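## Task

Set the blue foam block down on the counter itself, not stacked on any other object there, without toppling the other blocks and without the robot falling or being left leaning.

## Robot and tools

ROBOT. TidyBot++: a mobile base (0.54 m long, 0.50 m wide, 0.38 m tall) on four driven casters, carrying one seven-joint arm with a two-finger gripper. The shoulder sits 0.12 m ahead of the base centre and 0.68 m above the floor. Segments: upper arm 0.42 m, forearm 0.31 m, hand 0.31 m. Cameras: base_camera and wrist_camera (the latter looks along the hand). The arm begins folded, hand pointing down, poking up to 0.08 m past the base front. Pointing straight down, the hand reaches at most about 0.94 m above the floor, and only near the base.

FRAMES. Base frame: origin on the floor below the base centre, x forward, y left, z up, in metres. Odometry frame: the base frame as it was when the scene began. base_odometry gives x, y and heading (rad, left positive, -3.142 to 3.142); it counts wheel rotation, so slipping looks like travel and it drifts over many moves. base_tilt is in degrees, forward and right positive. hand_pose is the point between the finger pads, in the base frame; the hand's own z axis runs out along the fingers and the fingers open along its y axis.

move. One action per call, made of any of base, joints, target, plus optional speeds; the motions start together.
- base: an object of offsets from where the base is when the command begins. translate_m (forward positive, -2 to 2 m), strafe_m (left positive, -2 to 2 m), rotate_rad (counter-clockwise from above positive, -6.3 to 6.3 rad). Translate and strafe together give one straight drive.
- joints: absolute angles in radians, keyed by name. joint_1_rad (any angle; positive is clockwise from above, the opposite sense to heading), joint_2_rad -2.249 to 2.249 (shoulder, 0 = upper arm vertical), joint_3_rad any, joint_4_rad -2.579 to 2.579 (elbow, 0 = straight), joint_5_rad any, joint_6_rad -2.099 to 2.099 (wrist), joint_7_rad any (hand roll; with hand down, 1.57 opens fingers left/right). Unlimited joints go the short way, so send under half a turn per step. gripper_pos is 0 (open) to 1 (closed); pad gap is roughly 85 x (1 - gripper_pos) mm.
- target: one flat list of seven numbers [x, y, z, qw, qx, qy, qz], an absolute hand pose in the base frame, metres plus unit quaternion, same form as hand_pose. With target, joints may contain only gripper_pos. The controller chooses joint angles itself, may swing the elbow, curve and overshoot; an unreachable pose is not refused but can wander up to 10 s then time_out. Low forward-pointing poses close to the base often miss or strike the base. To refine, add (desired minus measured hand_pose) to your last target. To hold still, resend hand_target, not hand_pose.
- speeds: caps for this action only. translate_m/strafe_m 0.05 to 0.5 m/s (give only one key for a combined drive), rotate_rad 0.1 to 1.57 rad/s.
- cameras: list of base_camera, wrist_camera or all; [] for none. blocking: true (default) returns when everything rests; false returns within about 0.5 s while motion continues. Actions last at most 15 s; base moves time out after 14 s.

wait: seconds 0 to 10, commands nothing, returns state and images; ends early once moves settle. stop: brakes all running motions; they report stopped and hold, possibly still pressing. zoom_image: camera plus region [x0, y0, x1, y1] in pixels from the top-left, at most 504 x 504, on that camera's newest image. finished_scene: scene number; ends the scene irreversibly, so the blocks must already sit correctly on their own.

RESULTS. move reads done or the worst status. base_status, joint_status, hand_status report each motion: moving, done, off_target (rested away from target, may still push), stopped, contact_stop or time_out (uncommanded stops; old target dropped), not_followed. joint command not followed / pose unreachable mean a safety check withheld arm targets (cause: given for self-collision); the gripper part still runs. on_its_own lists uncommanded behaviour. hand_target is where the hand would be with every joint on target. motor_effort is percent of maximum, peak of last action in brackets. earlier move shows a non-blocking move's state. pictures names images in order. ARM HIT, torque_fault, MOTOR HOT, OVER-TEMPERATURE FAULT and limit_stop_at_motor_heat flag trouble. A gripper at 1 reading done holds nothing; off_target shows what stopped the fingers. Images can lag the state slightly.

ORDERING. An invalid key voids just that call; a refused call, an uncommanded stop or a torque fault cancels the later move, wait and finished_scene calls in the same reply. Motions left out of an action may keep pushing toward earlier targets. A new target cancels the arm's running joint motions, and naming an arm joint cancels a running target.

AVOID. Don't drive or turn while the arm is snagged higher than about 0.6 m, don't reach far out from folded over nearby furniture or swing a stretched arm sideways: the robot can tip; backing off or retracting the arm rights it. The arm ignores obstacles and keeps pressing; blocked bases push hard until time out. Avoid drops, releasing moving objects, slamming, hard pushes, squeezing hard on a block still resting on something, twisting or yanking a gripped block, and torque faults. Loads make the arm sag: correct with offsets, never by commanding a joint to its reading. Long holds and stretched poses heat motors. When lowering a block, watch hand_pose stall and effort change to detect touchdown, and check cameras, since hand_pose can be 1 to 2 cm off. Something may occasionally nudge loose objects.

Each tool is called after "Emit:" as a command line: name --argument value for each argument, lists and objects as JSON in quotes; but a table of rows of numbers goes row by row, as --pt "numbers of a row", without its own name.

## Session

Emit:
move --joints '{"joint_6_rad":0.5}'

Scene clock: 2.00 s.
move: done
base_odometry: x=+0.000 y=+0.000 heading=+0.000
base_tilt: forward=+0.1 right=-0.2
base_status: not commanded
joint_positions: joint_1_rad=+0.026 joint_2_rad=-0.334 joint_3_rad=+3.134 joint_4_rad=-2.558 joint_5_rad=-0.013 joint_6_rad=+0.424 joint_7_rad=+1.554 gripper_pos=+0.000
joint_status: all done
motor_effort: joint_1_rad=+0(1) joint_2_rad=-7(8) joint_3_rad=+1(1) joint_4_rad=+19(20) joint_5_rad=+0(1) joint_6_rad=+9(9) joint_7_rad=+0(1)
hand_pose: x=+0.5337 y=-0.0076 z=+0.8178 quat_wxyz=(+0.000, +0.783, -0.019, +0.622) (m; base frame)
hand_target: x=+0.5382 y=-0.0079 z=+0.8407 quat_wxyz=(+0.000, +0.759, -0.019, +0.651) (m; base frame)
hand_status: not commanded
pictures: base_camera, wrist_camera
Images, in order (width x height): base_camera 644x364, wrist_camera 644x476.

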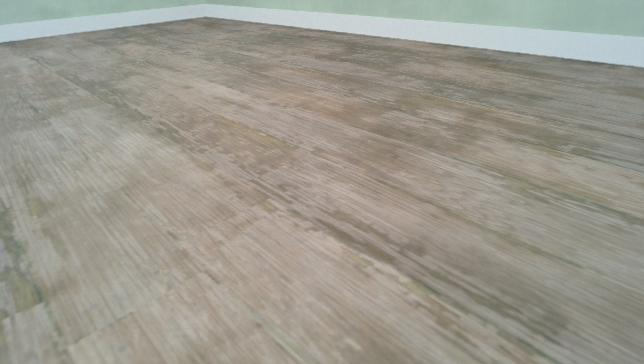

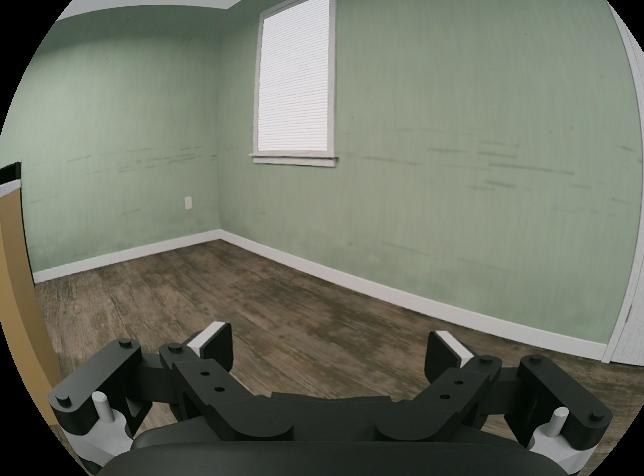

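Emit:
move --base '{"rotate_rad":0.95}'

Scene clock: 4.40 s.
move: done
base_odometry: x=+0.000 y=+0.000 heading=+0.949
base_tilt: forward=+0.2 right=-0.1
base_status: done
joint_positions: joint_1_rad=+0.026 joint_2_rad=-0.334 joint_3_rad=+3.134 joint_4_rad=-2.558 joint_5_rad=-0.013 joint_6_rad=+0.425 joint_7_rad=+1.554 gripper_pos=+0.000
joint_status: not commanded
motor_effort: joint_1_rad=+0(2) joint_2_rad=-7(8) joint_3_rad=+1(2) joint_4_rad=+19(19) joint_5_rad=+0(1) joint_6_rad=+9(9) joint_7_rad=+0(1)
hand_pose: x=+0.5338 y=-0.0076 z=+0.8181 quat_wxyz=(+0.000, +0.783, -0.019, +0.622) (m; base frame)
hand_target: x=+0.5382 y=-0.0079 z=+0.8407 quat_wxyz=(+0.000, +0.759, -0.019, +0.651) (m; base frame)
hand_status: not commanded
pictures: base_camera, wrist_camera
Images, in order (width x height): base_camera 644x364, wrist_camera 644x476.

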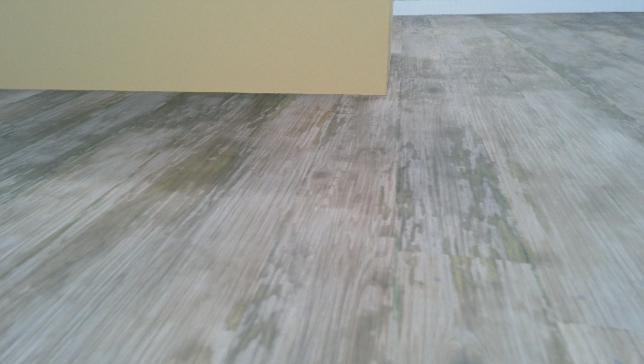

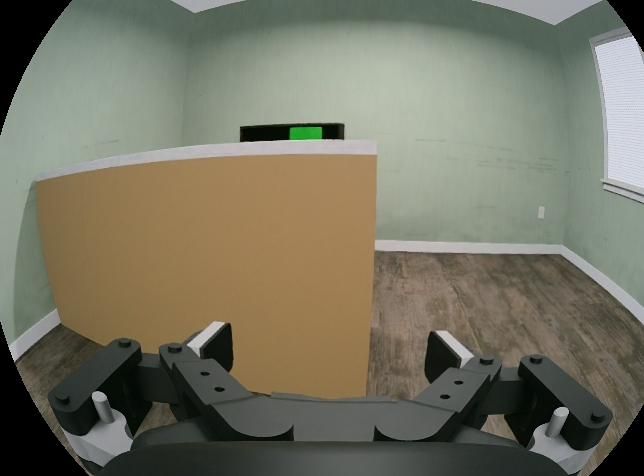

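Emit:
move --base '{"rotate_rad":-0.12}' --cameras '[]'

Emit:
move --base '{"translate_m":0.6,"strafe_m":-0.55}'

Emit:
move --base '{"translate_m":1.9}'

Emit:
move --base '{"rotate_rad":1.57}'

Scene clock: 7.03 s.
move: done
base_odometry: x=+0.000 y=+0.000 heading=+0.830
base_tilt: forward=+0.2 right=-0.3
base_status: done
joint_positions: joint_1_rad=+0.026 joint_2_rad=-0.334 joint_3_rad=+3.134 joint_4_rad=-2.558 joint_5_rad=-0.013 joint_6_rad=+0.425 joint_7_rad=+1.554 gripper_pos=+0.000
joint_status: not commanded
motor_effort: joint_1_rad=+0(1) joint_2_rad=-7(7) joint_3_rad=+1(2) joint_4_rad=+19(20) joint_5_rad=+1(1) joint_6_rad=+8(9) joint_7_rad=+0(1)
hand_pose: x=+0.5338 y=-0.0076 z=+0.8181 quat_wxyz=(+0.000, +0.783, -0.019, +0.622) (m; base frame)
hand_target: x=+0.5382 y=-0.0079 z=+0.8407 quat_wxyz=(+0.000, +0.759, -0.019, +0.651) (m; base frame)
hand_status: not commanded
pictures: none
No camera images: "cameras" was empty.

Scene clock: 10.07 s.
move: done
base_odometry: x=+0.811 y=+0.072 heading=+0.831
base_tilt: forward=+0.1 right=-0.2
base_status: done
joint_positions: joint_1_rad=+0.026 joint_2_rad=-0.334 joint_3_rad=+3.134 joint_4_rad=-2.558 joint_5_rad=-0.013 joint_6_rad=+0.427 joint_7_rad=+1.554 gripper_pos=+0.000
joint_status: not commanded
motor_effort: joint_1_rad=+0(2) joint_2_rad=-7(9) joint_3_rad=+1(2) joint_4_rad=+19(20) joint_5_rad=+0(1) joint_6_rad=+9(9) joint_7_rad=+0(1)
hand_pose: x=+0.5339 y=-0.0076 z=+0.8188 quat_wxyz=(+0.000, +0.782, -0.019, +0.623) (m; base frame)
hand_target: x=+0.5382 y=-0.0079 z=+0.8407 quat_wxyz=(+0.000, +0.759, -0.019, +0.651) (m; base frame)
hand_status: not commanded
pictures: base_camera, wrist_camera
Images, in order (width x height): base_camera 644x364, wrist_camera 644x476.

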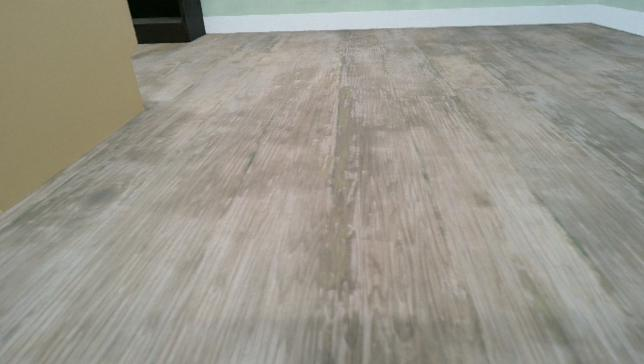

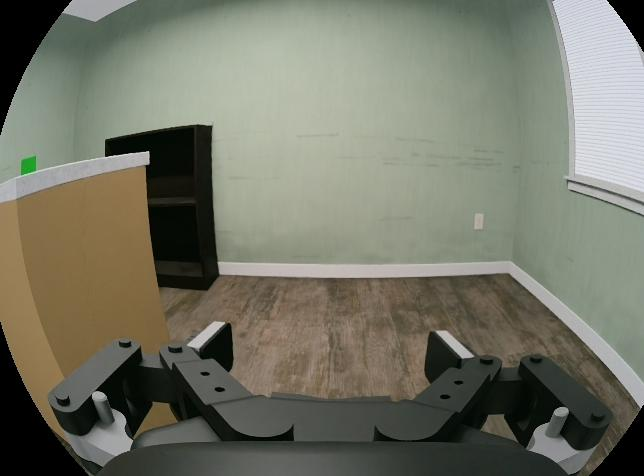

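Scene clock: 14.30 s.
move: done
base_odometry: x=+2.092 y=+1.475 heading=+0.830
base_tilt: forward=+0.1 right=-0.2
base_status: done
joint_positions: joint_1_rad=+0.026 joint_2_rad=-0.335 joint_3_rad=+3.134 joint_4_rad=-2.558 joint_5_rad=-0.013 joint_6_rad=+0.429 joint_7_rad=+1.554 gripper_pos=+0.000
joint_status: not commanded
motor_effort: joint_1_rad=+0(1) joint_2_rad=-7(10) joint_3_rad=+1(1) joint_4_rad=+19(20) joint_5_rad=+0(1) joint_6_rad=+8(9) joint_7_rad=-1(2)
hand_pose: x=+0.5340 y=-0.0076 z=+0.8196 quat_wxyz=(+0.000, +0.781, -0.019, +0.624) (m; base frame)
hand_target: x=+0.5382 y=-0.0079 z=+0.8407 quat_wxyz=(+0.000, +0.759, -0.019, +0.651) (m; base frame)
hand_status: not commanded
pictures: base_camera, wrist_camera
Images, in order (width x height): base_camera 644x364, wrist_camera 644x476.

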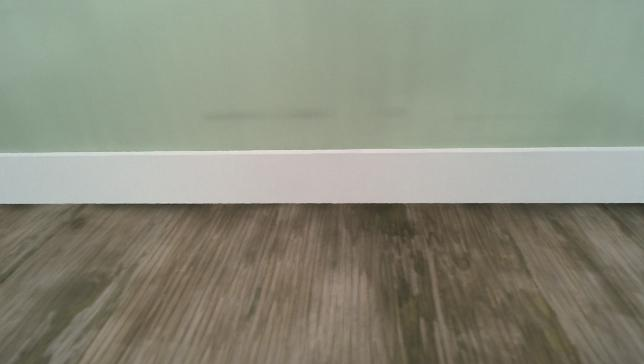

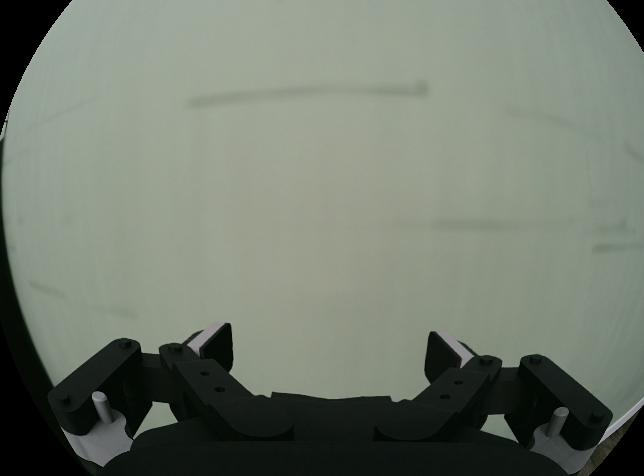

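Scene clock: 16.60 s.
move: done
base_odometry: x=+2.092 y=+1.475 heading=+2.400
base_tilt: forward=+0.2 right=-0.2
base_status: done
joint_positions: joint_1_rad=+0.026 joint_2_rad=-0.335 joint_3_rad=+3.134 joint_4_rad=-2.558 joint_5_rad=-0.013 joint_6_rad=+0.429 joint_7_rad=+1.554 gripper_pos=+0.000
joint_status: not commanded
motor_effort: joint_1_rad=-1(2) joint_2_rad=-7(8) joint_3_rad=+1(2) joint_4_rad=+19(19) joint_5_rad=+0(1) joint_6_rad=+9(9) joint_7_rad=+0(1)
hand_pose: x=+0.5340 y=-0.0076 z=+0.8196 quat_wxyz=(+0.000, +0.781, -0.019, +0.624) (m; base frame)
hand_target: x=+0.5382 y=-0.0079 z=+0.8407 quat_wxyz=(+0.000, +0.759, -0.019, +0.651) (m; base frame)
hand_status: not commanded
pictures: base_camera, wrist_camera
Images, in order (width x height): base_camera 644x364, wrist_camera 644x476.

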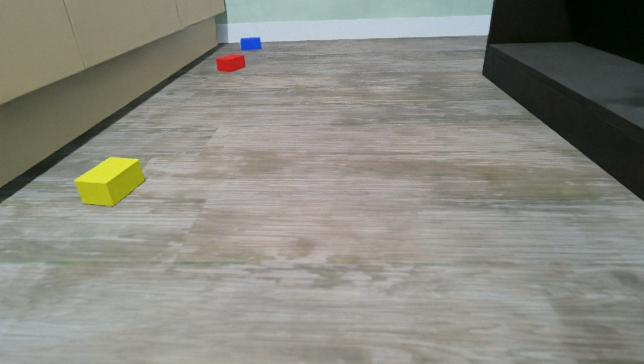

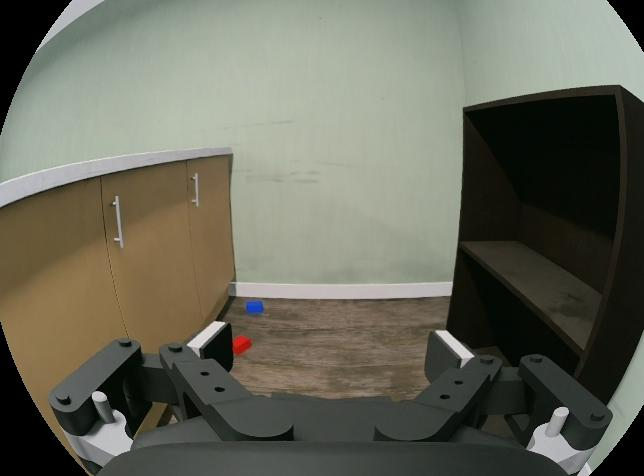

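Emit:
move --base '{"strafe_m":-0.08}' --joints '{"joint_6_rad":-0.87}'

Emit:
move --base '{"translate_m":0.45}'

Scene clock: 21.63 s.
move: done
base_odometry: x=+2.146 y=+1.534 heading=+2.401
base_tilt: forward=+0.1 right=-0.2
base_status: done
joint_positions: joint_1_rad=+0.026 joint_2_rad=-0.335 joint_3_rad=+3.134 joint_4_rad=-2.559 joint_5_rad=-0.013 joint_6_rad=-0.801 joint_7_rad=+1.554 gripper_pos=+0.000
joint_status: all done
motor_effort: joint_1_rad=+1(2) joint_2_rad=-2(7) joint_3_rad=+0(3) joint_4_rad=+14(20) joint_5_rad=+1(1) joint_6_rad=+1(9) joint_7_rad=+0(1)
hand_pose: x=+0.2663 y=+0.0012 z=+0.5789 quat_wxyz=(-0.003, +0.998, -0.022, +0.058) (m; base frame)
hand_target: x=+0.2455 y=+0.0018 z=+0.5773 quat_wxyz=(-0.004, +0.999, -0.021, +0.024) (m; base frame)
hand_status: not commanded
pictures: base_camera, wrist_camera
Images, in order (width x height): base_camera 644x364, wrist_camera 644x476.

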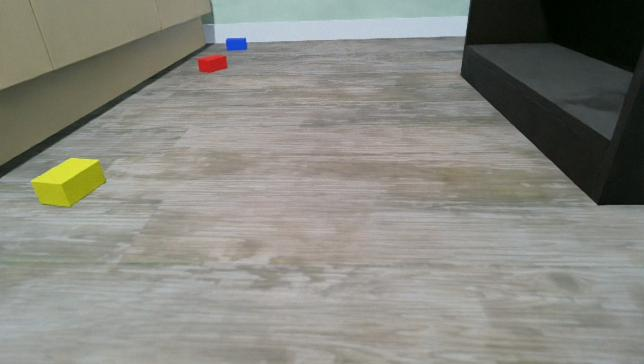

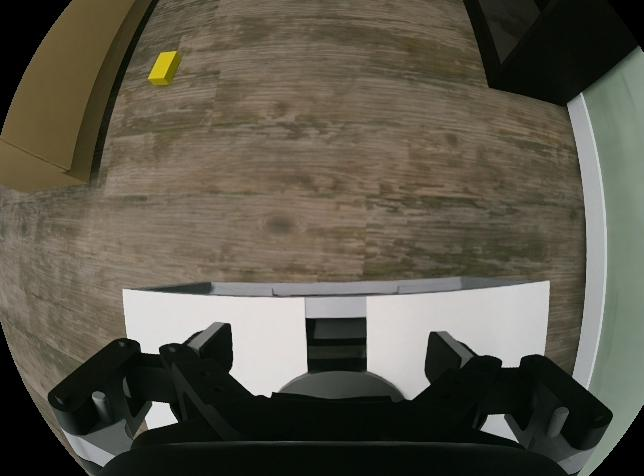

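Scene clock: 23.67 s.
move: done
base_odometry: x=+1.814 y=+1.838 heading=+2.400
base_tilt: forward=+0.2 right=-0.2
base_status: done
joint_positions: joint_1_rad=+0.026 joint_2_rad=-0.331 joint_3_rad=+3.134 joint_4_rad=-2.557 joint_5_rad=-0.013 joint_6_rad=-0.807 joint_7_rad=+1.554 gripper_pos=+0.000
joint_status: not commanded
motor_effort: joint_1_rad=+0(2) joint_2_rad=-2(5) joint_3_rad=+1(1) joint_4_rad=+14(16) joint_5_rad=+0(1) joint_6_rad=+1(2) joint_7_rad=-1(1)
hand_pose: x=+0.2655 y=+0.0012 z=+0.5788 quat_wxyz=(-0.003, +0.998, -0.022, +0.055) (m; base frame)
hand_target: x=+0.2455 y=+0.0018 z=+0.5773 quat_wxyz=(-0.004, +0.999, -0.021, +0.024) (m; base frame)
hand_status: not commanded
pictures: base_camera, wrist_camera
Images, in order (width x height): base_camera 644x364, wrist_camera 644x476.

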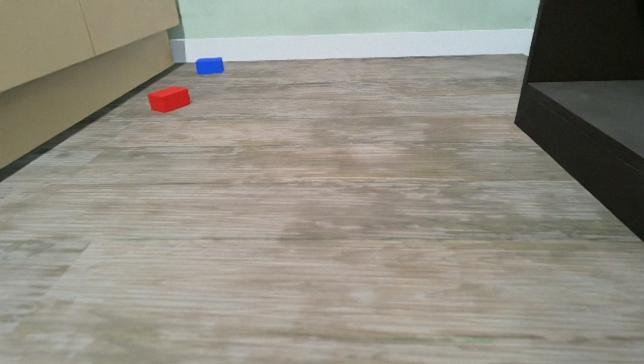

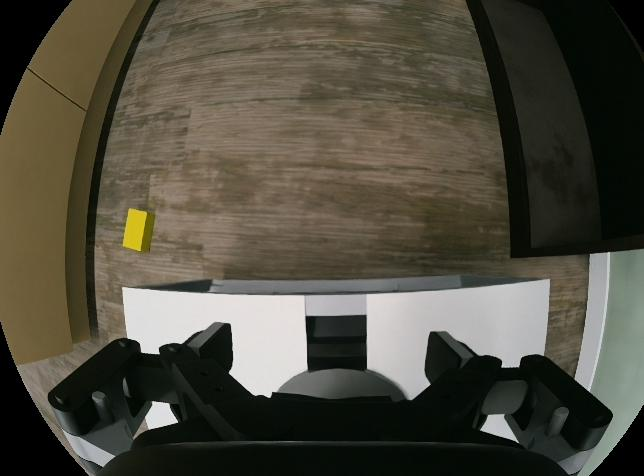

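Emit:
move --base '{"translate_m":0.9,"strafe_m":-0.06}'

Scene clock: 30.33 s.
move: done
base_odometry: x=+1.191 y=+2.490 heading=+2.401
base_tilt: forward=+0.2 right=-0.2
base_status: done
joint_positions: joint_1_rad=+0.026 joint_2_rad=-0.332 joint_3_rad=+3.134 joint_4_rad=-2.557 joint_5_rad=-0.013 joint_6_rad=-0.809 joint_7_rad=+1.554 gripper_pos=+0.000
joint_status: not commanded
motor_effort: joint_1_rad=+0(1) joint_2_rad=-2(5) joint_3_rad=+1(1) joint_4_rad=+14(16) joint_5_rad=+0(1) joint_6_rad=+1(2) joint_7_rad=-1(1)
hand_pose: x=+0.2645 y=+0.0012 z=+0.5787 quat_wxyz=(-0.004, +0.998, -0.022, +0.054) (m; base frame)
hand_target: x=+0.2455 y=+0.0018 z=+0.5773 quat_wxyz=(-0.004, +0.999, -0.021, +0.024) (m; base frame)
hand_status: not commanded
pictures: base_camera, wrist_camera
Images, in order (width x height): base_camera 644x364, wrist_camera 644x476.

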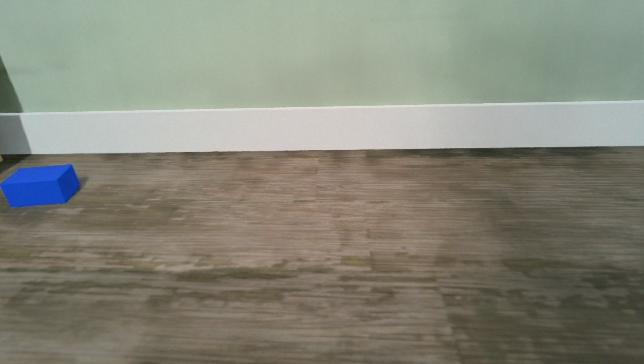

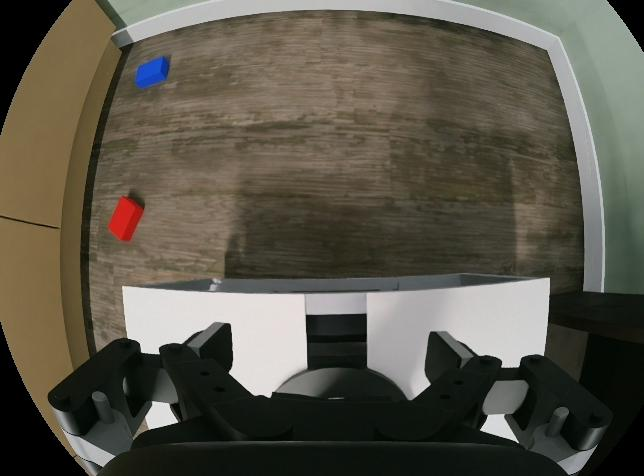

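Emit:
move --base '{"translate_m":0.33}' --cameras '[]'

Emit:
move --base '{"rotate_rad":0.78}' --speeds '{"rotate_rad":0.6}'

Scene clock: 33.33 s.
move: done
base_odometry: x=+0.947 y=+2.713 heading=+2.400
base_tilt: forward=+0.1 right=-0.2
base_status: done
joint_positions: joint_1_rad=+0.026 joint_2_rad=-0.330 joint_3_rad=+3.134 joint_4_rad=-2.556 joint_5_rad=-0.013 joint_6_rad=-0.811 joint_7_rad=+1.554 gripper_pos=+0.000
joint_status: not commanded
motor_effort: joint_1_rad=+1(1) joint_2_rad=-3(6) joint_3_rad=+1(1) joint_4_rad=+14(16) joint_5_rad=+0(1) joint_6_rad=+1(2) joint_7_rad=+0(1)
hand_pose: x=+0.2646 y=+0.0012 z=+0.5788 quat_wxyz=(-0.004, +0.998, -0.022, +0.053) (m; base frame)
hand_target: x=+0.2455 y=+0.0018 z=+0.5773 quat_wxyz=(-0.004, +0.999, -0.021, +0.024) (m; base frame)
hand_status: not commanded
pictures: none
No camera images: "cameras" was empty.

Scene clock: 35.30 s.
move: done
base_odometry: x=+0.947 y=+2.713 heading=-3.104
base_tilt: forward=+0.2 right=-0.2
base_status: done
joint_positions: joint_1_rad=+0.026 joint_2_rad=-0.330 joint_3_rad=+3.134 joint_4_rad=-2.556 joint_5_rad=-0.013 joint_6_rad=-0.811 joint_7_rad=+1.554 gripper_pos=+0.000
joint_status: not commanded
motor_effort: joint_1_rad=+0(1) joint_2_rad=-3(3) joint_3_rad=+1(1) joint_4_rad=+15(15) joint_5_rad=+1(1) joint_6_rad=+1(1) joint_7_rad=-1(2)
hand_pose: x=+0.2646 y=+0.0012 z=+0.5788 quat_wxyz=(-0.004, +0.998, -0.022, +0.053) (m; base frame)
hand_target: x=+0.2455 y=+0.0018 z=+0.5773 quat_wxyz=(-0.004, +0.999, -0.021, +0.024) (m; base frame)
hand_status: not commanded
pictures: base_camera, wrist_camera
Images, in order (width x height): base_camera 644x364, wrist_camera 644x476.

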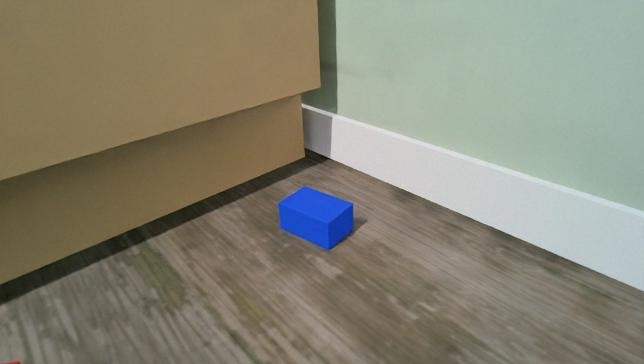

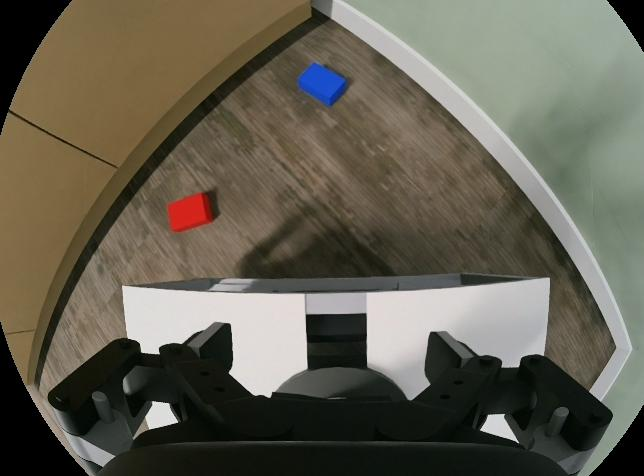

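Emit:
move --target '[0.58, 0.0, 0.38, 0, 0.866, -0.5, 0]' --cameras '[]'

Emit:
move --target '[0.62, 0.0, 0.33, 0, 0.477, -0.879, 0]'

Scene clock: 40.93 s.
move: done
base_odometry: x=+0.947 y=+2.713 heading=-3.104
base_tilt: forward=+0.2 right=-0.1
base_status: not commanded
joint_positions: joint_1_rad=-0.141 joint_2_rad=+0.811 joint_3_rad=+3.371 joint_4_rad=-1.835 joint_5_rad=-0.333 joint_6_rad=-0.604 joint_7_rad=+0.913 gripper_pos=+0.000
joint_status: not commanded
motor_effort: joint_1_rad=+0(1) joint_2_rad=-36(37) joint_3_rad=+2(3) joint_4_rad=+8(15) joint_5_rad=+0(1) joint_6_rad=-1(2) joint_7_rad=+0(1)
hand_pose: x=+0.5541 y=+0.0033 z=+0.3881 quat_wxyz=(+0.006, +0.885, -0.464, -0.035) (m; base frame)
hand_target: x=+0.5800 y=+0.0000 z=+0.3800 quat_wxyz=(+0.000, +0.866, -0.500, +0.000) (m; base frame)
hand_status: done (0.027 m and 6.3 deg from the pose sent, 0.373 m and 57.8 deg at the start)
pictures: none
No camera images: "cameras" was empty.

Scene clock: 42.60 s.
move: done
base_odometry: x=+0.947 y=+2.713 heading=-3.104
base_tilt: forward=+0.3 right=-0.2
base_status: not commanded
joint_positions: joint_1_rad=-0.246 joint_2_rad=+0.991 joint_3_rad=+3.559 joint_4_rad=-1.685 joint_5_rad=-0.639 joint_6_rad=-0.604 joint_7_rad=+0.038 gripper_pos=+0.000
joint_status: not commanded
motor_effort: joint_1_rad=+0(1) joint_2_rad=-39(40) joint_3_rad=+5(5) joint_4_rad=+7(9) joint_5_rad=+0(1) joint_6_rad=+0(1) joint_7_rad=+0(1)
hand_pose: x=+0.6172 y=-0.0052 z=+0.3381 quat_wxyz=(+0.000, +0.509, -0.861, +0.000) (m; base frame)
hand_target: x=+0.6200 y=+0.0000 z=+0.3300 quat_wxyz=(+0.000, +0.477, -0.879, +0.000) (m; base frame)
hand_status: done (0.010 m and 4.3 deg from the pose sent, 0.088 m and 67.9 deg at the start)
pictures: base_camera, wrist_camera
Images, in order (width x height): base_camera 644x364, wrist_camera 644x476.

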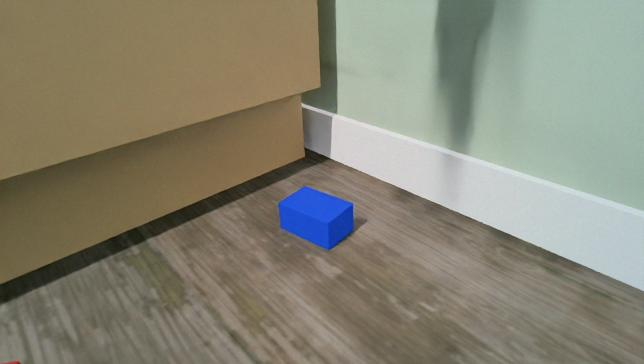

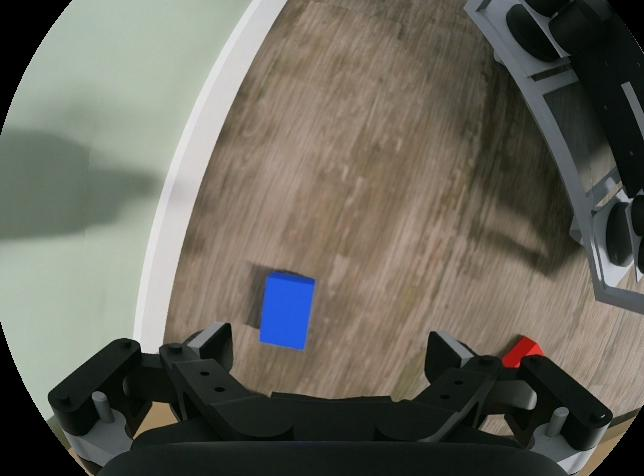

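Emit:
move --target '[0.68, 0.0, 0.18, 0, 0.4305, -0.9026, 0]'

Scene clock: 45.20 s.
move: done
base_odometry: x=+0.947 y=+2.713 heading=-3.104
base_tilt: forward=+0.2 right=-0.2
base_status: not commanded
joint_positions: joint_1_rad=-0.220 joint_2_rad=+1.371 joint_3_rad=+3.542 joint_4_rad=-1.310 joint_5_rad=-0.677 joint_6_rad=-0.604 joint_7_rad=-0.128 gripper_pos=+0.000
joint_status: not commanded
motor_effort: joint_1_rad=+0(1) joint_2_rad=-45(48) joint_3_rad=+6(6) joint_4_rad=+7(9) joint_5_rad=+0(1) joint_6_rad=+0(1) joint_7_rad=+0(1)
hand_pose: x=+0.6763 y=-0.0049 z=+0.1911 quat_wxyz=(+0.012, +0.474, -0.880, +0.010) (m; base frame)
hand_target: x=+0.6800 y=+0.0000 z=+0.1800 quat_wxyz=(+0.000, +0.431, -0.903, +0.000) (m; base frame)
hand_status: done (0.013 m and 5.9 deg from the pose sent, 0.170 m and 10.2 deg at the start)
pictures: base_camera, wrist_camera
Images, in order (width x height): base_camera 644x364, wrist_camera 644x476.

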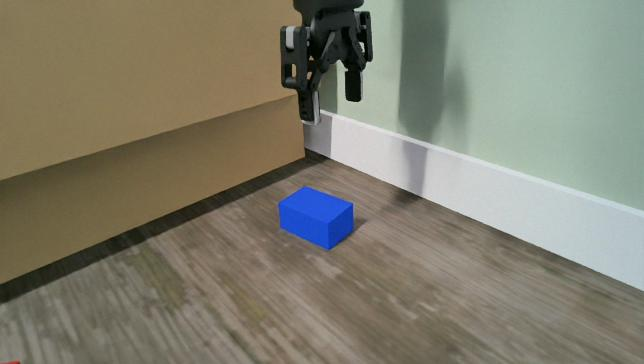

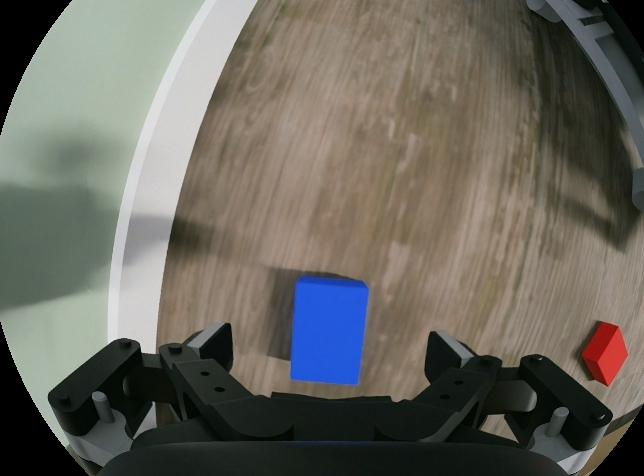

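Emit:
move --target '[0.687, 0.012, 0.1, 0, 0.4067, -0.9135, 0]'

Scene clock: 47.43 s.
move: done
base_odometry: x=+0.947 y=+2.713 heading=-3.104
base_tilt: forward=+0.2 right=-0.3
base_status: not commanded
joint_positions: joint_1_rad=-0.215 joint_2_rad=+1.559 joint_3_rad=+3.520 joint_4_rad=-1.124 joint_5_rad=-0.678 joint_6_rad=-0.604 joint_7_rad=-0.250 gripper_pos=+0.000
joint_status: not commanded
motor_effort: joint_1_rad=+0(1) joint_2_rad=-46(49) joint_3_rad=+5(6) joint_4_rad=+6(8) joint_5_rad=+0(2) joint_6_rad=-1(1) joint_7_rad=-1(1)
hand_pose: x=+0.6795 y=+0.0107 z=+0.1091 quat_wxyz=(+0.017, +0.450, -0.893, +0.003) (m; base frame)
hand_target: x=+0.6870 y=+0.0120 z=+0.1000 quat_wxyz=(+0.000, +0.407, -0.914, +0.000) (m; base frame)
hand_status: done (0.012 m and 5.9 deg from the pose sent, 0.093 m and 8.8 deg at the start)
pictures: base_camera, wrist_camera
Images, in order (width x height): base_camera 644x364, wrist_camera 644x476.

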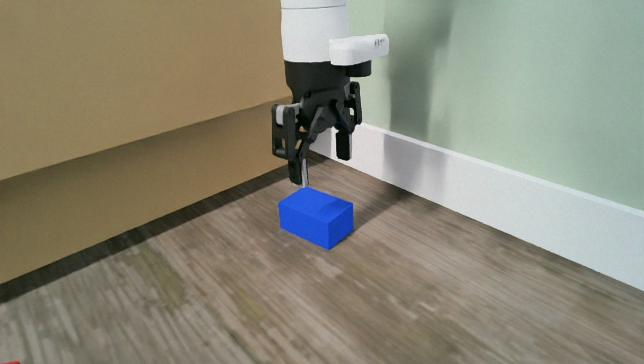

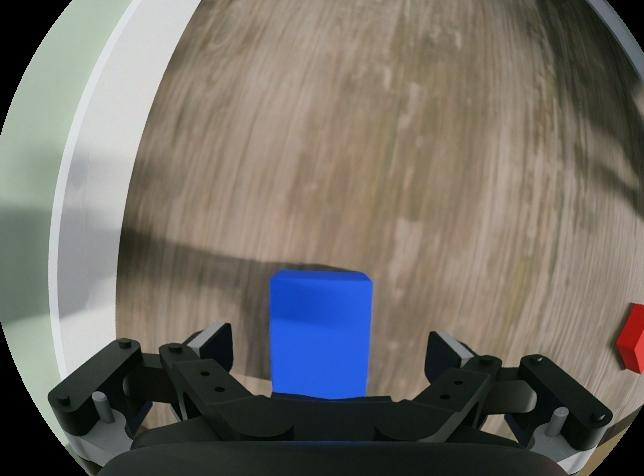

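Emit:
move --target '[0.693, 0.018, 0.06, 0, 0.4067, -0.9135, 0]'

Scene clock: 49.23 s.
move: done
base_odometry: x=+0.947 y=+2.713 heading=-3.104
base_tilt: forward=+0.2 right=-0.2
base_status: not commanded
joint_positions: joint_1_rad=-0.209 joint_2_rad=+1.652 joint_3_rad=+3.519 joint_4_rad=-0.990 joint_5_rad=-0.678 joint_6_rad=-0.604 joint_7_rad=-0.316 gripper_pos=+0.000
joint_status: not commanded
motor_effort: joint_1_rad=+0(1) joint_2_rad=-46(49) joint_3_rad=+4(5) joint_4_rad=+7(8) joint_5_rad=+0(1) joint_6_rad=+0(1) joint_7_rad=+0(1)
hand_pose: x=+0.6991 y=+0.0209 z=+0.0745 quat_wxyz=(+0.001, +0.440, -0.898, +0.006) (m; base frame)
hand_target: x=+0.6930 y=+0.0180 z=+0.0600 quat_wxyz=(+0.000, +0.407, -0.914, +0.000) (m; base frame)
hand_status: done (0.016 m and 4.3 deg from the pose sent, 0.051 m and 5.9 deg at the start)
pictures: base_camera, wrist_camera
Images, in order (width x height): base_camera 644x364, wrist_camera 644x476.

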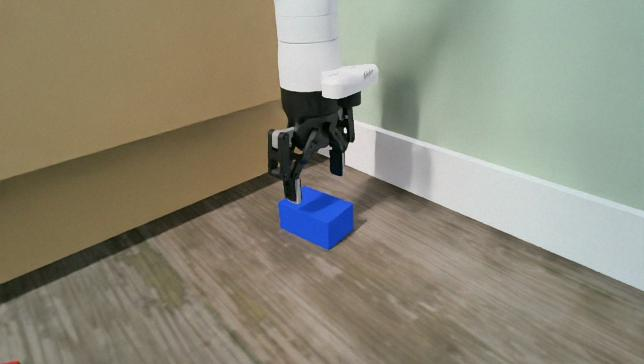

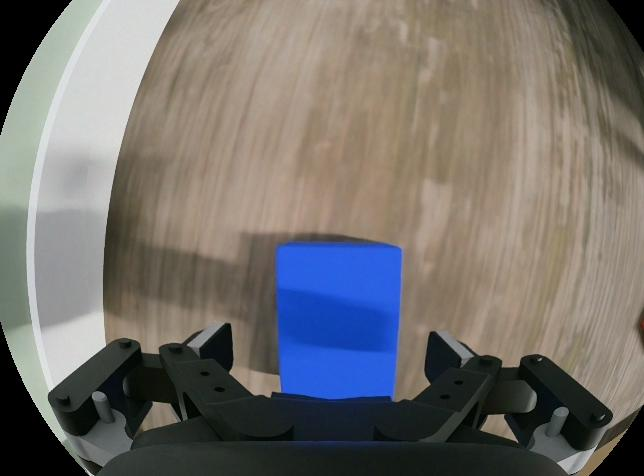

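Emit:
move --target '[0.688, 0.013, 0.04, 0, 0.4067, -0.9135, 0]'

Scene clock: 50.90 s.
move: done
base_odometry: x=+0.947 y=+2.713 heading=-3.104
base_tilt: forward=+0.2 right=-0.2
base_status: not commanded
joint_positions: joint_1_rad=-0.193 joint_2_rad=+1.693 joint_3_rad=+3.508 joint_4_rad=-0.953 joint_5_rad=-0.677 joint_6_rad=-0.604 joint_7_rad=-0.319 gripper_pos=+0.000
joint_status: not commanded
motor_effort: joint_1_rad=+0(1) joint_2_rad=-46(48) joint_3_rad=+4(5) joint_4_rad=+7(8) joint_5_rad=+1(1) joint_6_rad=+0(1) joint_7_rad=+0(1)
hand_pose: x=+0.6931 y=+0.0196 z=+0.0552 quat_wxyz=(+0.003, +0.437, -0.899, -0.001) (m; base frame)
hand_target: x=+0.6880 y=+0.0130 z=+0.0400 quat_wxyz=(+0.000, +0.407, -0.914, +0.000) (m; base frame)
hand_status: done (0.017 m and 3.8 deg from the pose sent, 0.037 m and 4.3 deg at the start)
pictures: base_camera, wrist_camera
Images, in order (width x height): base_camera 644x364, wrist_camera 644x476.

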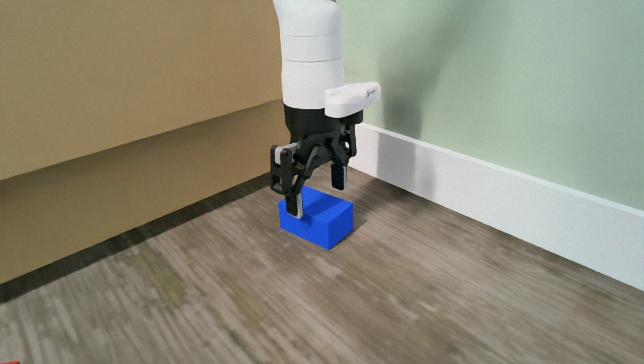

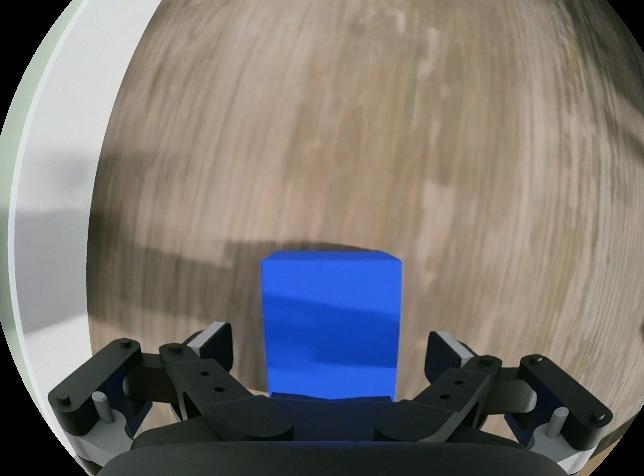

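Emit:
move --target '[0.683, 0.004, 0.018, 0, 0.4067, -0.9135, 0]'

Scene clock: 52.23 s.
move: done
base_odometry: x=+0.947 y=+2.713 heading=-3.104
base_tilt: forward=+0.2 right=-0.2
base_status: not commanded
joint_positions: joint_1_rad=-0.172 joint_2_rad=+1.744 joint_3_rad=+3.508 joint_4_rad=-0.908 joint_5_rad=-0.677 joint_6_rad=-0.604 joint_7_rad=-0.319 gripper_pos=+0.000
joint_status: not commanded
motor_effort: joint_1_rad=+0(1) joint_2_rad=-46(48) joint_3_rad=+4(4) joint_4_rad=+7(8) joint_5_rad=+1(1) joint_6_rad=-1(1) joint_7_rad=+0(1)
hand_pose: x=+0.6857 y=+0.0099 z=+0.0325 quat_wxyz=(+0.007, +0.435, -0.901, -0.003) (m; base frame)
hand_target: x=+0.6830 y=+0.0040 z=+0.0180 quat_wxyz=(+0.000, +0.407, -0.914, +0.000) (m; base frame)
hand_status: done (0.016 m and 3.6 deg from the pose sent, 0.042 m and 3.8 deg at the start)
pictures: base_camera, wrist_camera
Images, in order (width x height): base_camera 644x364, wrist_camera 644x476.

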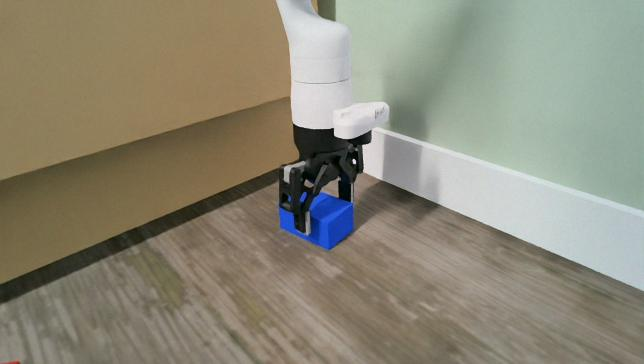

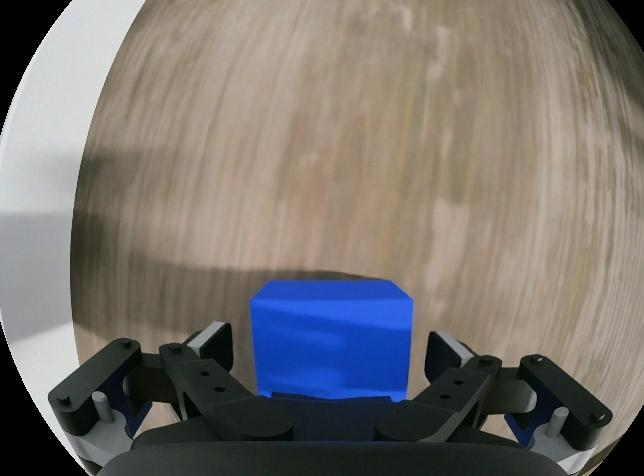

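Emit:
move --joints '{"gripper_pos":0.2}' --cameras '[]'

Emit:
move --joints '{"gripper_pos":0.6}' --cameras '[]'

Emit:
move --target '[0.64, 0.0, 0.25, 0, 0.477, -0.879, 0]'

Emit:
move --target '[0.48, 0.0, 0.5, 0, 0.866, -0.5, 0]' --cameras '[]'

Emit:
move --target '[0.32, 0.0, 0.6, 0, 1, 0, 0]'

Scene clock: 54.20 s.
move: done
base_odometry: x=+0.947 y=+2.713 heading=-3.104
base_tilt: forward=+0.3 right=-0.2
base_status: not commanded
joint_positions: joint_1_rad=-0.172 joint_2_rad=+1.744 joint_3_rad=+3.508 joint_4_rad=-0.908 joint_5_rad=-0.677 joint_6_rad=-0.604 joint_7_rad=-0.319 gripper_pos=+0.200
joint_status: all done
motor_effort: joint_1_rad=+0(1) joint_2_rad=-46(46) joint_3_rad=+4(4) joint_4_rad=+7(7) joint_5_rad=+1(1) joint_6_rad=+0(1) joint_7_rad=+0(1)
hand_pose: x=+0.6857 y=+0.0099 z=+0.0325 quat_wxyz=(+0.007, +0.435, -0.901, -0.003) (m; base frame)
hand_target: x=+0.6830 y=+0.0040 z=+0.0180 quat_wxyz=(+0.000, +0.407, -0.914, +0.000) (m; base frame)
hand_status: not commanded
pictures: none
No camera images: "cameras" was empty.

Scene clock: 54.97 s.
move: off_target
base_odometry: x=+0.947 y=+2.713 heading=-3.104
base_tilt: forward=+0.2 right=-0.3
base_status: not commanded
joint_positions: joint_1_rad=-0.172 joint_2_rad=+1.741 joint_3_rad=+3.507 joint_4_rad=-0.908 joint_5_rad=-0.677 joint_6_rad=-0.604 joint_7_rad=-0.319 gripper_pos=+0.405
joint_status: gripper_pos off_target (ended at +0.405, target +0.600)
motor_effort: joint_1_rad=+0(1) joint_2_rad=-43(46) joint_3_rad=+3(5) joint_4_rad=+9(12) joint_5_rad=+0(2) joint_6_rad=+2(8) joint_7_rad=-1(1)
hand_pose: x=+0.6876 y=+0.0103 z=+0.0340 quat_wxyz=(+0.005, +0.435, -0.901, -0.003) (m; base frame)
hand_target: x=+0.6830 y=+0.0040 z=+0.0180 quat_wxyz=(+0.000, +0.407, -0.914, +0.000) (m; base frame)
hand_status: not commanded
pictures: none
No camera images: "cameras" was empty.

Scene clock: 56.87 s.
move: done
base_odometry: x=+0.947 y=+2.713 heading=-3.104
base_tilt: forward=+0.2 right=-0.2
base_status: not commanded
joint_positions: joint_1_rad=-0.207 joint_2_rad=+1.203 joint_3_rad=+3.506 joint_4_rad=-1.531 joint_5_rad=-0.700 joint_6_rad=-0.604 joint_7_rad=-0.060 gripper_pos=+0.405
joint_status: not commanded
motor_effort: joint_1_rad=+0(1) joint_2_rad=-42(49) joint_3_rad=+4(5) joint_4_rad=+6(9) joint_5_rad=+0(1) joint_6_rad=-1(3) joint_7_rad=-1(1)
hand_pose: x=+0.6260 y=+0.0060 z=+0.2488 quat_wxyz=(+0.016, +0.460, -0.887, -0.027) (m; base frame)
hand_target: x=+0.6400 y=+0.0000 z=+0.2500 quat_wxyz=(+0.000, +0.477, -0.879, +0.000) (m; base frame)
hand_status: done (0.015 m and 4.2 deg from the pose sent, 0.221 m and 5.5 deg at the start)
pictures: base_camera, wrist_camera
Images, in order (width x height): base_camera 644x364, wrist_camera 644x476.

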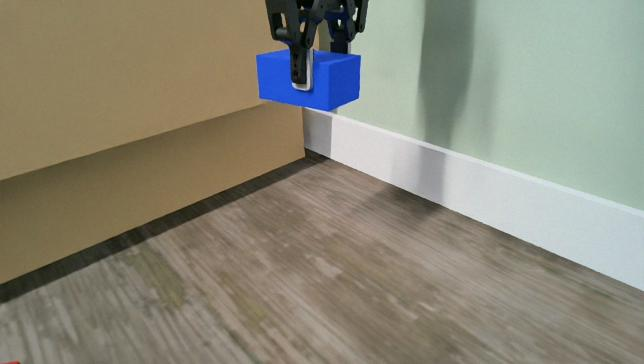

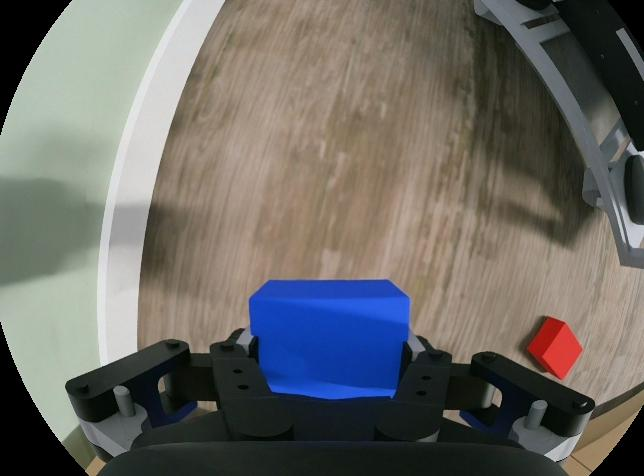

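Scene clock: 59.23 s.
move: done
base_odometry: x=+0.947 y=+2.713 heading=-3.104
base_tilt: forward=+0.2 right=-0.3
base_status: not commanded
joint_positions: joint_1_rad=-0.207 joint_2_rad=+0.438 joint_3_rad=+3.449 joint_4_rad=-2.075 joint_5_rad=-0.234 joint_6_rad=-0.604 joint_7_rad=+0.671 gripper_pos=+0.405
joint_status: not commanded
motor_effort: joint_1_rad=+0(1) joint_2_rad=-27(44) joint_3_rad=+2(6) joint_4_rad=+11(11) joint_5_rad=+1(1) joint_6_rad=+0(2) joint_7_rad=+0(1)
hand_pose: x=+0.5010 y=-0.0078 z=+0.5018 quat_wxyz=(-0.015, +0.836, -0.548, +0.023) (m; base frame)
hand_target: x=+0.4800 y=+0.0000 z=+0.5000 quat_wxyz=(+0.000, +0.866, -0.500, +0.000) (m; base frame)
hand_status: done (0.023 m and 7.2 deg from the pose sent, 0.291 m and 65.3 deg at the start)
pictures: none
No camera images: "cameras" was empty.

Scene clock: 61.40 s.
move: done
base_odometry: x=+0.947 y=+2.713 heading=-3.104
base_tilt: forward=+0.2 right=-0.2
base_status: not commanded
joint_positions: joint_1_rad=-0.025 joint_2_rad=-0.111 joint_3_rad=+3.172 joint_4_rad=-2.322 joint_5_rad=-0.035 joint_6_rad=-0.859 joint_7_rad=+1.516 gripper_pos=+0.405
joint_status: not commanded
motor_effort: joint_1_rad=+0(2) joint_2_rad=-11(28) joint_3_rad=+0(2) joint_4_rad=+14(15) joint_5_rad=+0(1) joint_6_rad=+0(1) joint_7_rad=+0(1)
hand_pose: x=+0.3474 y=+0.0086 z=+0.6020 quat_wxyz=(-0.016, +0.998, -0.041, +0.036) (m; base frame)
hand_target: x=+0.3200 y=+0.0000 z=+0.6000 quat_wxyz=(+0.000, +1.000, +0.000, +0.000) (m; base frame)
hand_status: done (0.029 m and 6.5 deg from the pose sent, 0.206 m and 66.5 deg at the start)
pictures: base_camera, wrist_camera
Images, in order (width x height): base_camera 644x364, wrist_camera 644x476.

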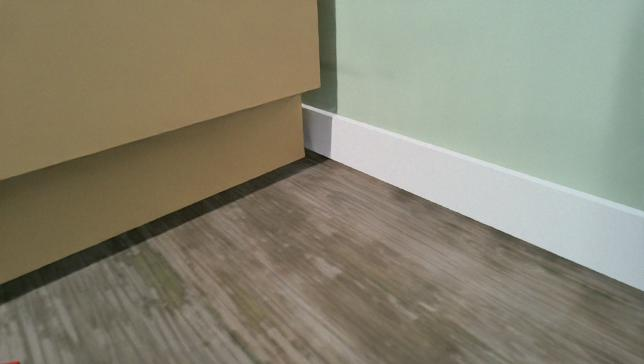

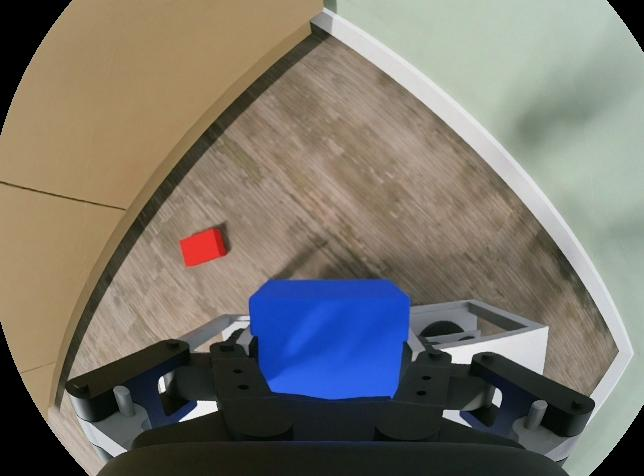

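Emit:
move --base '{"rotate_rad":0.77}' --speeds '{"rotate_rad":0.6}'

Emit:
move --target '[0.45, 0.0, 0.95, 0, 1, 0, 0]' --cameras '[]'

Emit:
move --joints '{"joint_6_rad":-0.9}'

Scene clock: 65.57 s.
move: done
base_odometry: x=+0.947 y=+2.713 heading=-2.334
base_tilt: forward=+0.1 right=-0.3
base_status: done
joint_positions: joint_1_rad=-0.020 joint_2_rad=-0.111 joint_3_rad=+3.167 joint_4_rad=-2.322 joint_5_rad=-0.031 joint_6_rad=-0.860 joint_7_rad=+1.518 gripper_pos=+0.405
joint_status: not commanded
motor_effort: joint_1_rad=+0(2) joint_2_rad=-11(11) joint_3_rad=+0(2) joint_4_rad=+15(15) joint_5_rad=+0(1) joint_6_rad=+0(1) joint_7_rad=-1(1)
hand_pose: x=+0.3469 y=+0.0077 z=+0.6019 quat_wxyz=(-0.014, +0.999, -0.039, +0.035) (m; base frame)
hand_target: x=+0.3200 y=+0.0000 z=+0.6000 quat_wxyz=(+0.000, +1.000, +0.000, +0.000) (m; base frame)
hand_status: not commanded
pictures: base_camera, wrist_camera
Images, in order (width x height): base_camera 644x364, wrist_camera 644x476.

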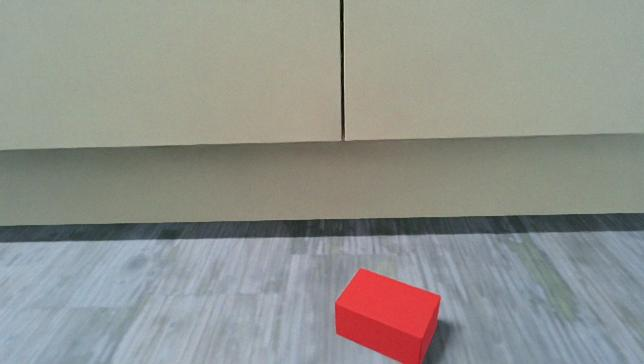

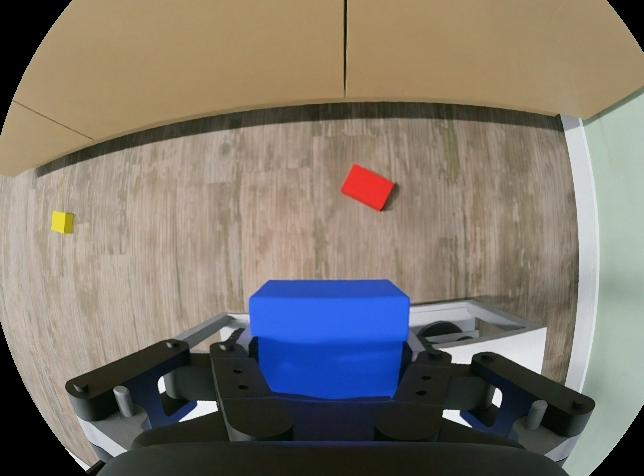

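Scene clock: 68.57 s.
move: done
base_odometry: x=+0.947 y=+2.713 heading=-2.334
base_tilt: forward=+0.2 right=-0.2
base_status: not commanded
joint_positions: joint_1_rad=-0.021 joint_2_rad=+0.123 joint_3_rad=+3.167 joint_4_rad=-0.893 joint_5_rad=-0.031 joint_6_rad=-2.032 joint_7_rad=+1.524 gripper_pos=+0.405
joint_status: not commanded
motor_effort: joint_1_rad=+0(1) joint_2_rad=-21(21) joint_3_rad=+0(1) joint_4_rad=+15(19) joint_5_rad=+0(1) joint_6_rad=+1(1) joint_7_rad=+0(1)
hand_pose: x=+0.4672 y=+0.0091 z=+0.9551 quat_wxyz=(-0.013, +0.999, -0.018, +0.046) (m; base frame)
hand_target: x=+0.4542 y=+0.0000 z=+0.9500 quat_wxyz=(+0.000, +1.000, +0.000, +0.007) (m; base frame)
hand_status: done (0.020 m and 5.9 deg from the pose sent, 0.363 m and 6.2 deg at the start; a joint's target at an end of its range on 73 of 73 steps)
pictures: none
No camera images: "cameras" was empty.

Scene clock: 70.40 s.
move: done
base_odometry: x=+0.947 y=+2.713 heading=-2.334
base_tilt: forward=+0.2 right=-0.3
base_status: not commanded
joint_positions: joint_1_rad=-0.021 joint_2_rad=+0.128 joint_3_rad=+3.167 joint_4_rad=-0.886 joint_5_rad=-0.031 joint_6_rad=-0.976 joint_7_rad=+1.524 gripper_pos=+0.405
joint_status: all done
motor_effort: joint_1_rad=+0(2) joint_2_rad=-25(26) joint_3_rad=+0(1) joint_4_rad=+20(21) joint_5_rad=+0(1) joint_6_rad=+8(9) joint_7_rad=+0(1)
hand_pose: x=+0.7242 y=+0.0078 z=+1.1387 quat_wxyz=(-0.025, +0.838, -0.021, +0.544) (m; base frame)
hand_target: x=+0.7420 y=-0.0031 z=+1.1535 quat_wxyz=(+0.006, +0.820, +0.000, +0.572) (m; base frame)
hand_status: not commanded
pictures: base_camera, wrist_camera
Images, in order (width x height): base_camera 644x364, wrist_camera 644x476.

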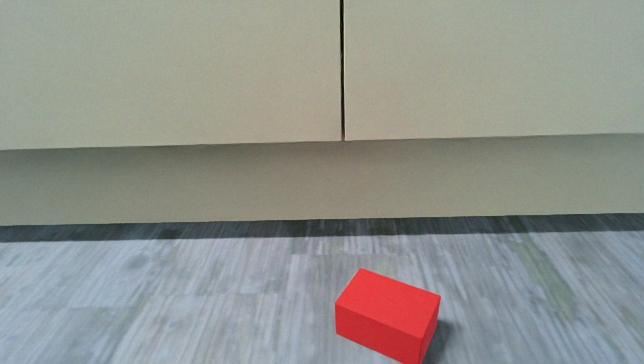

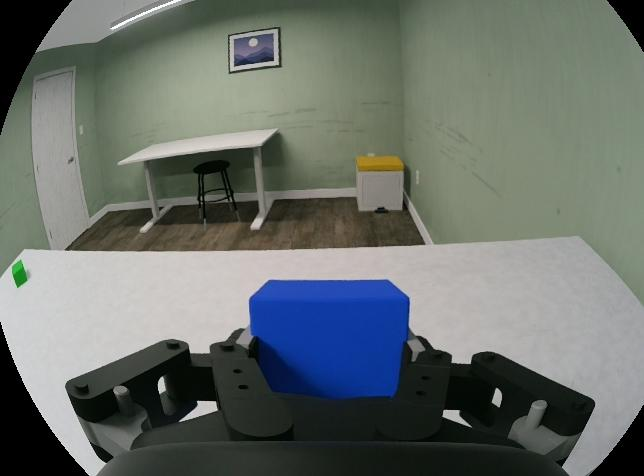

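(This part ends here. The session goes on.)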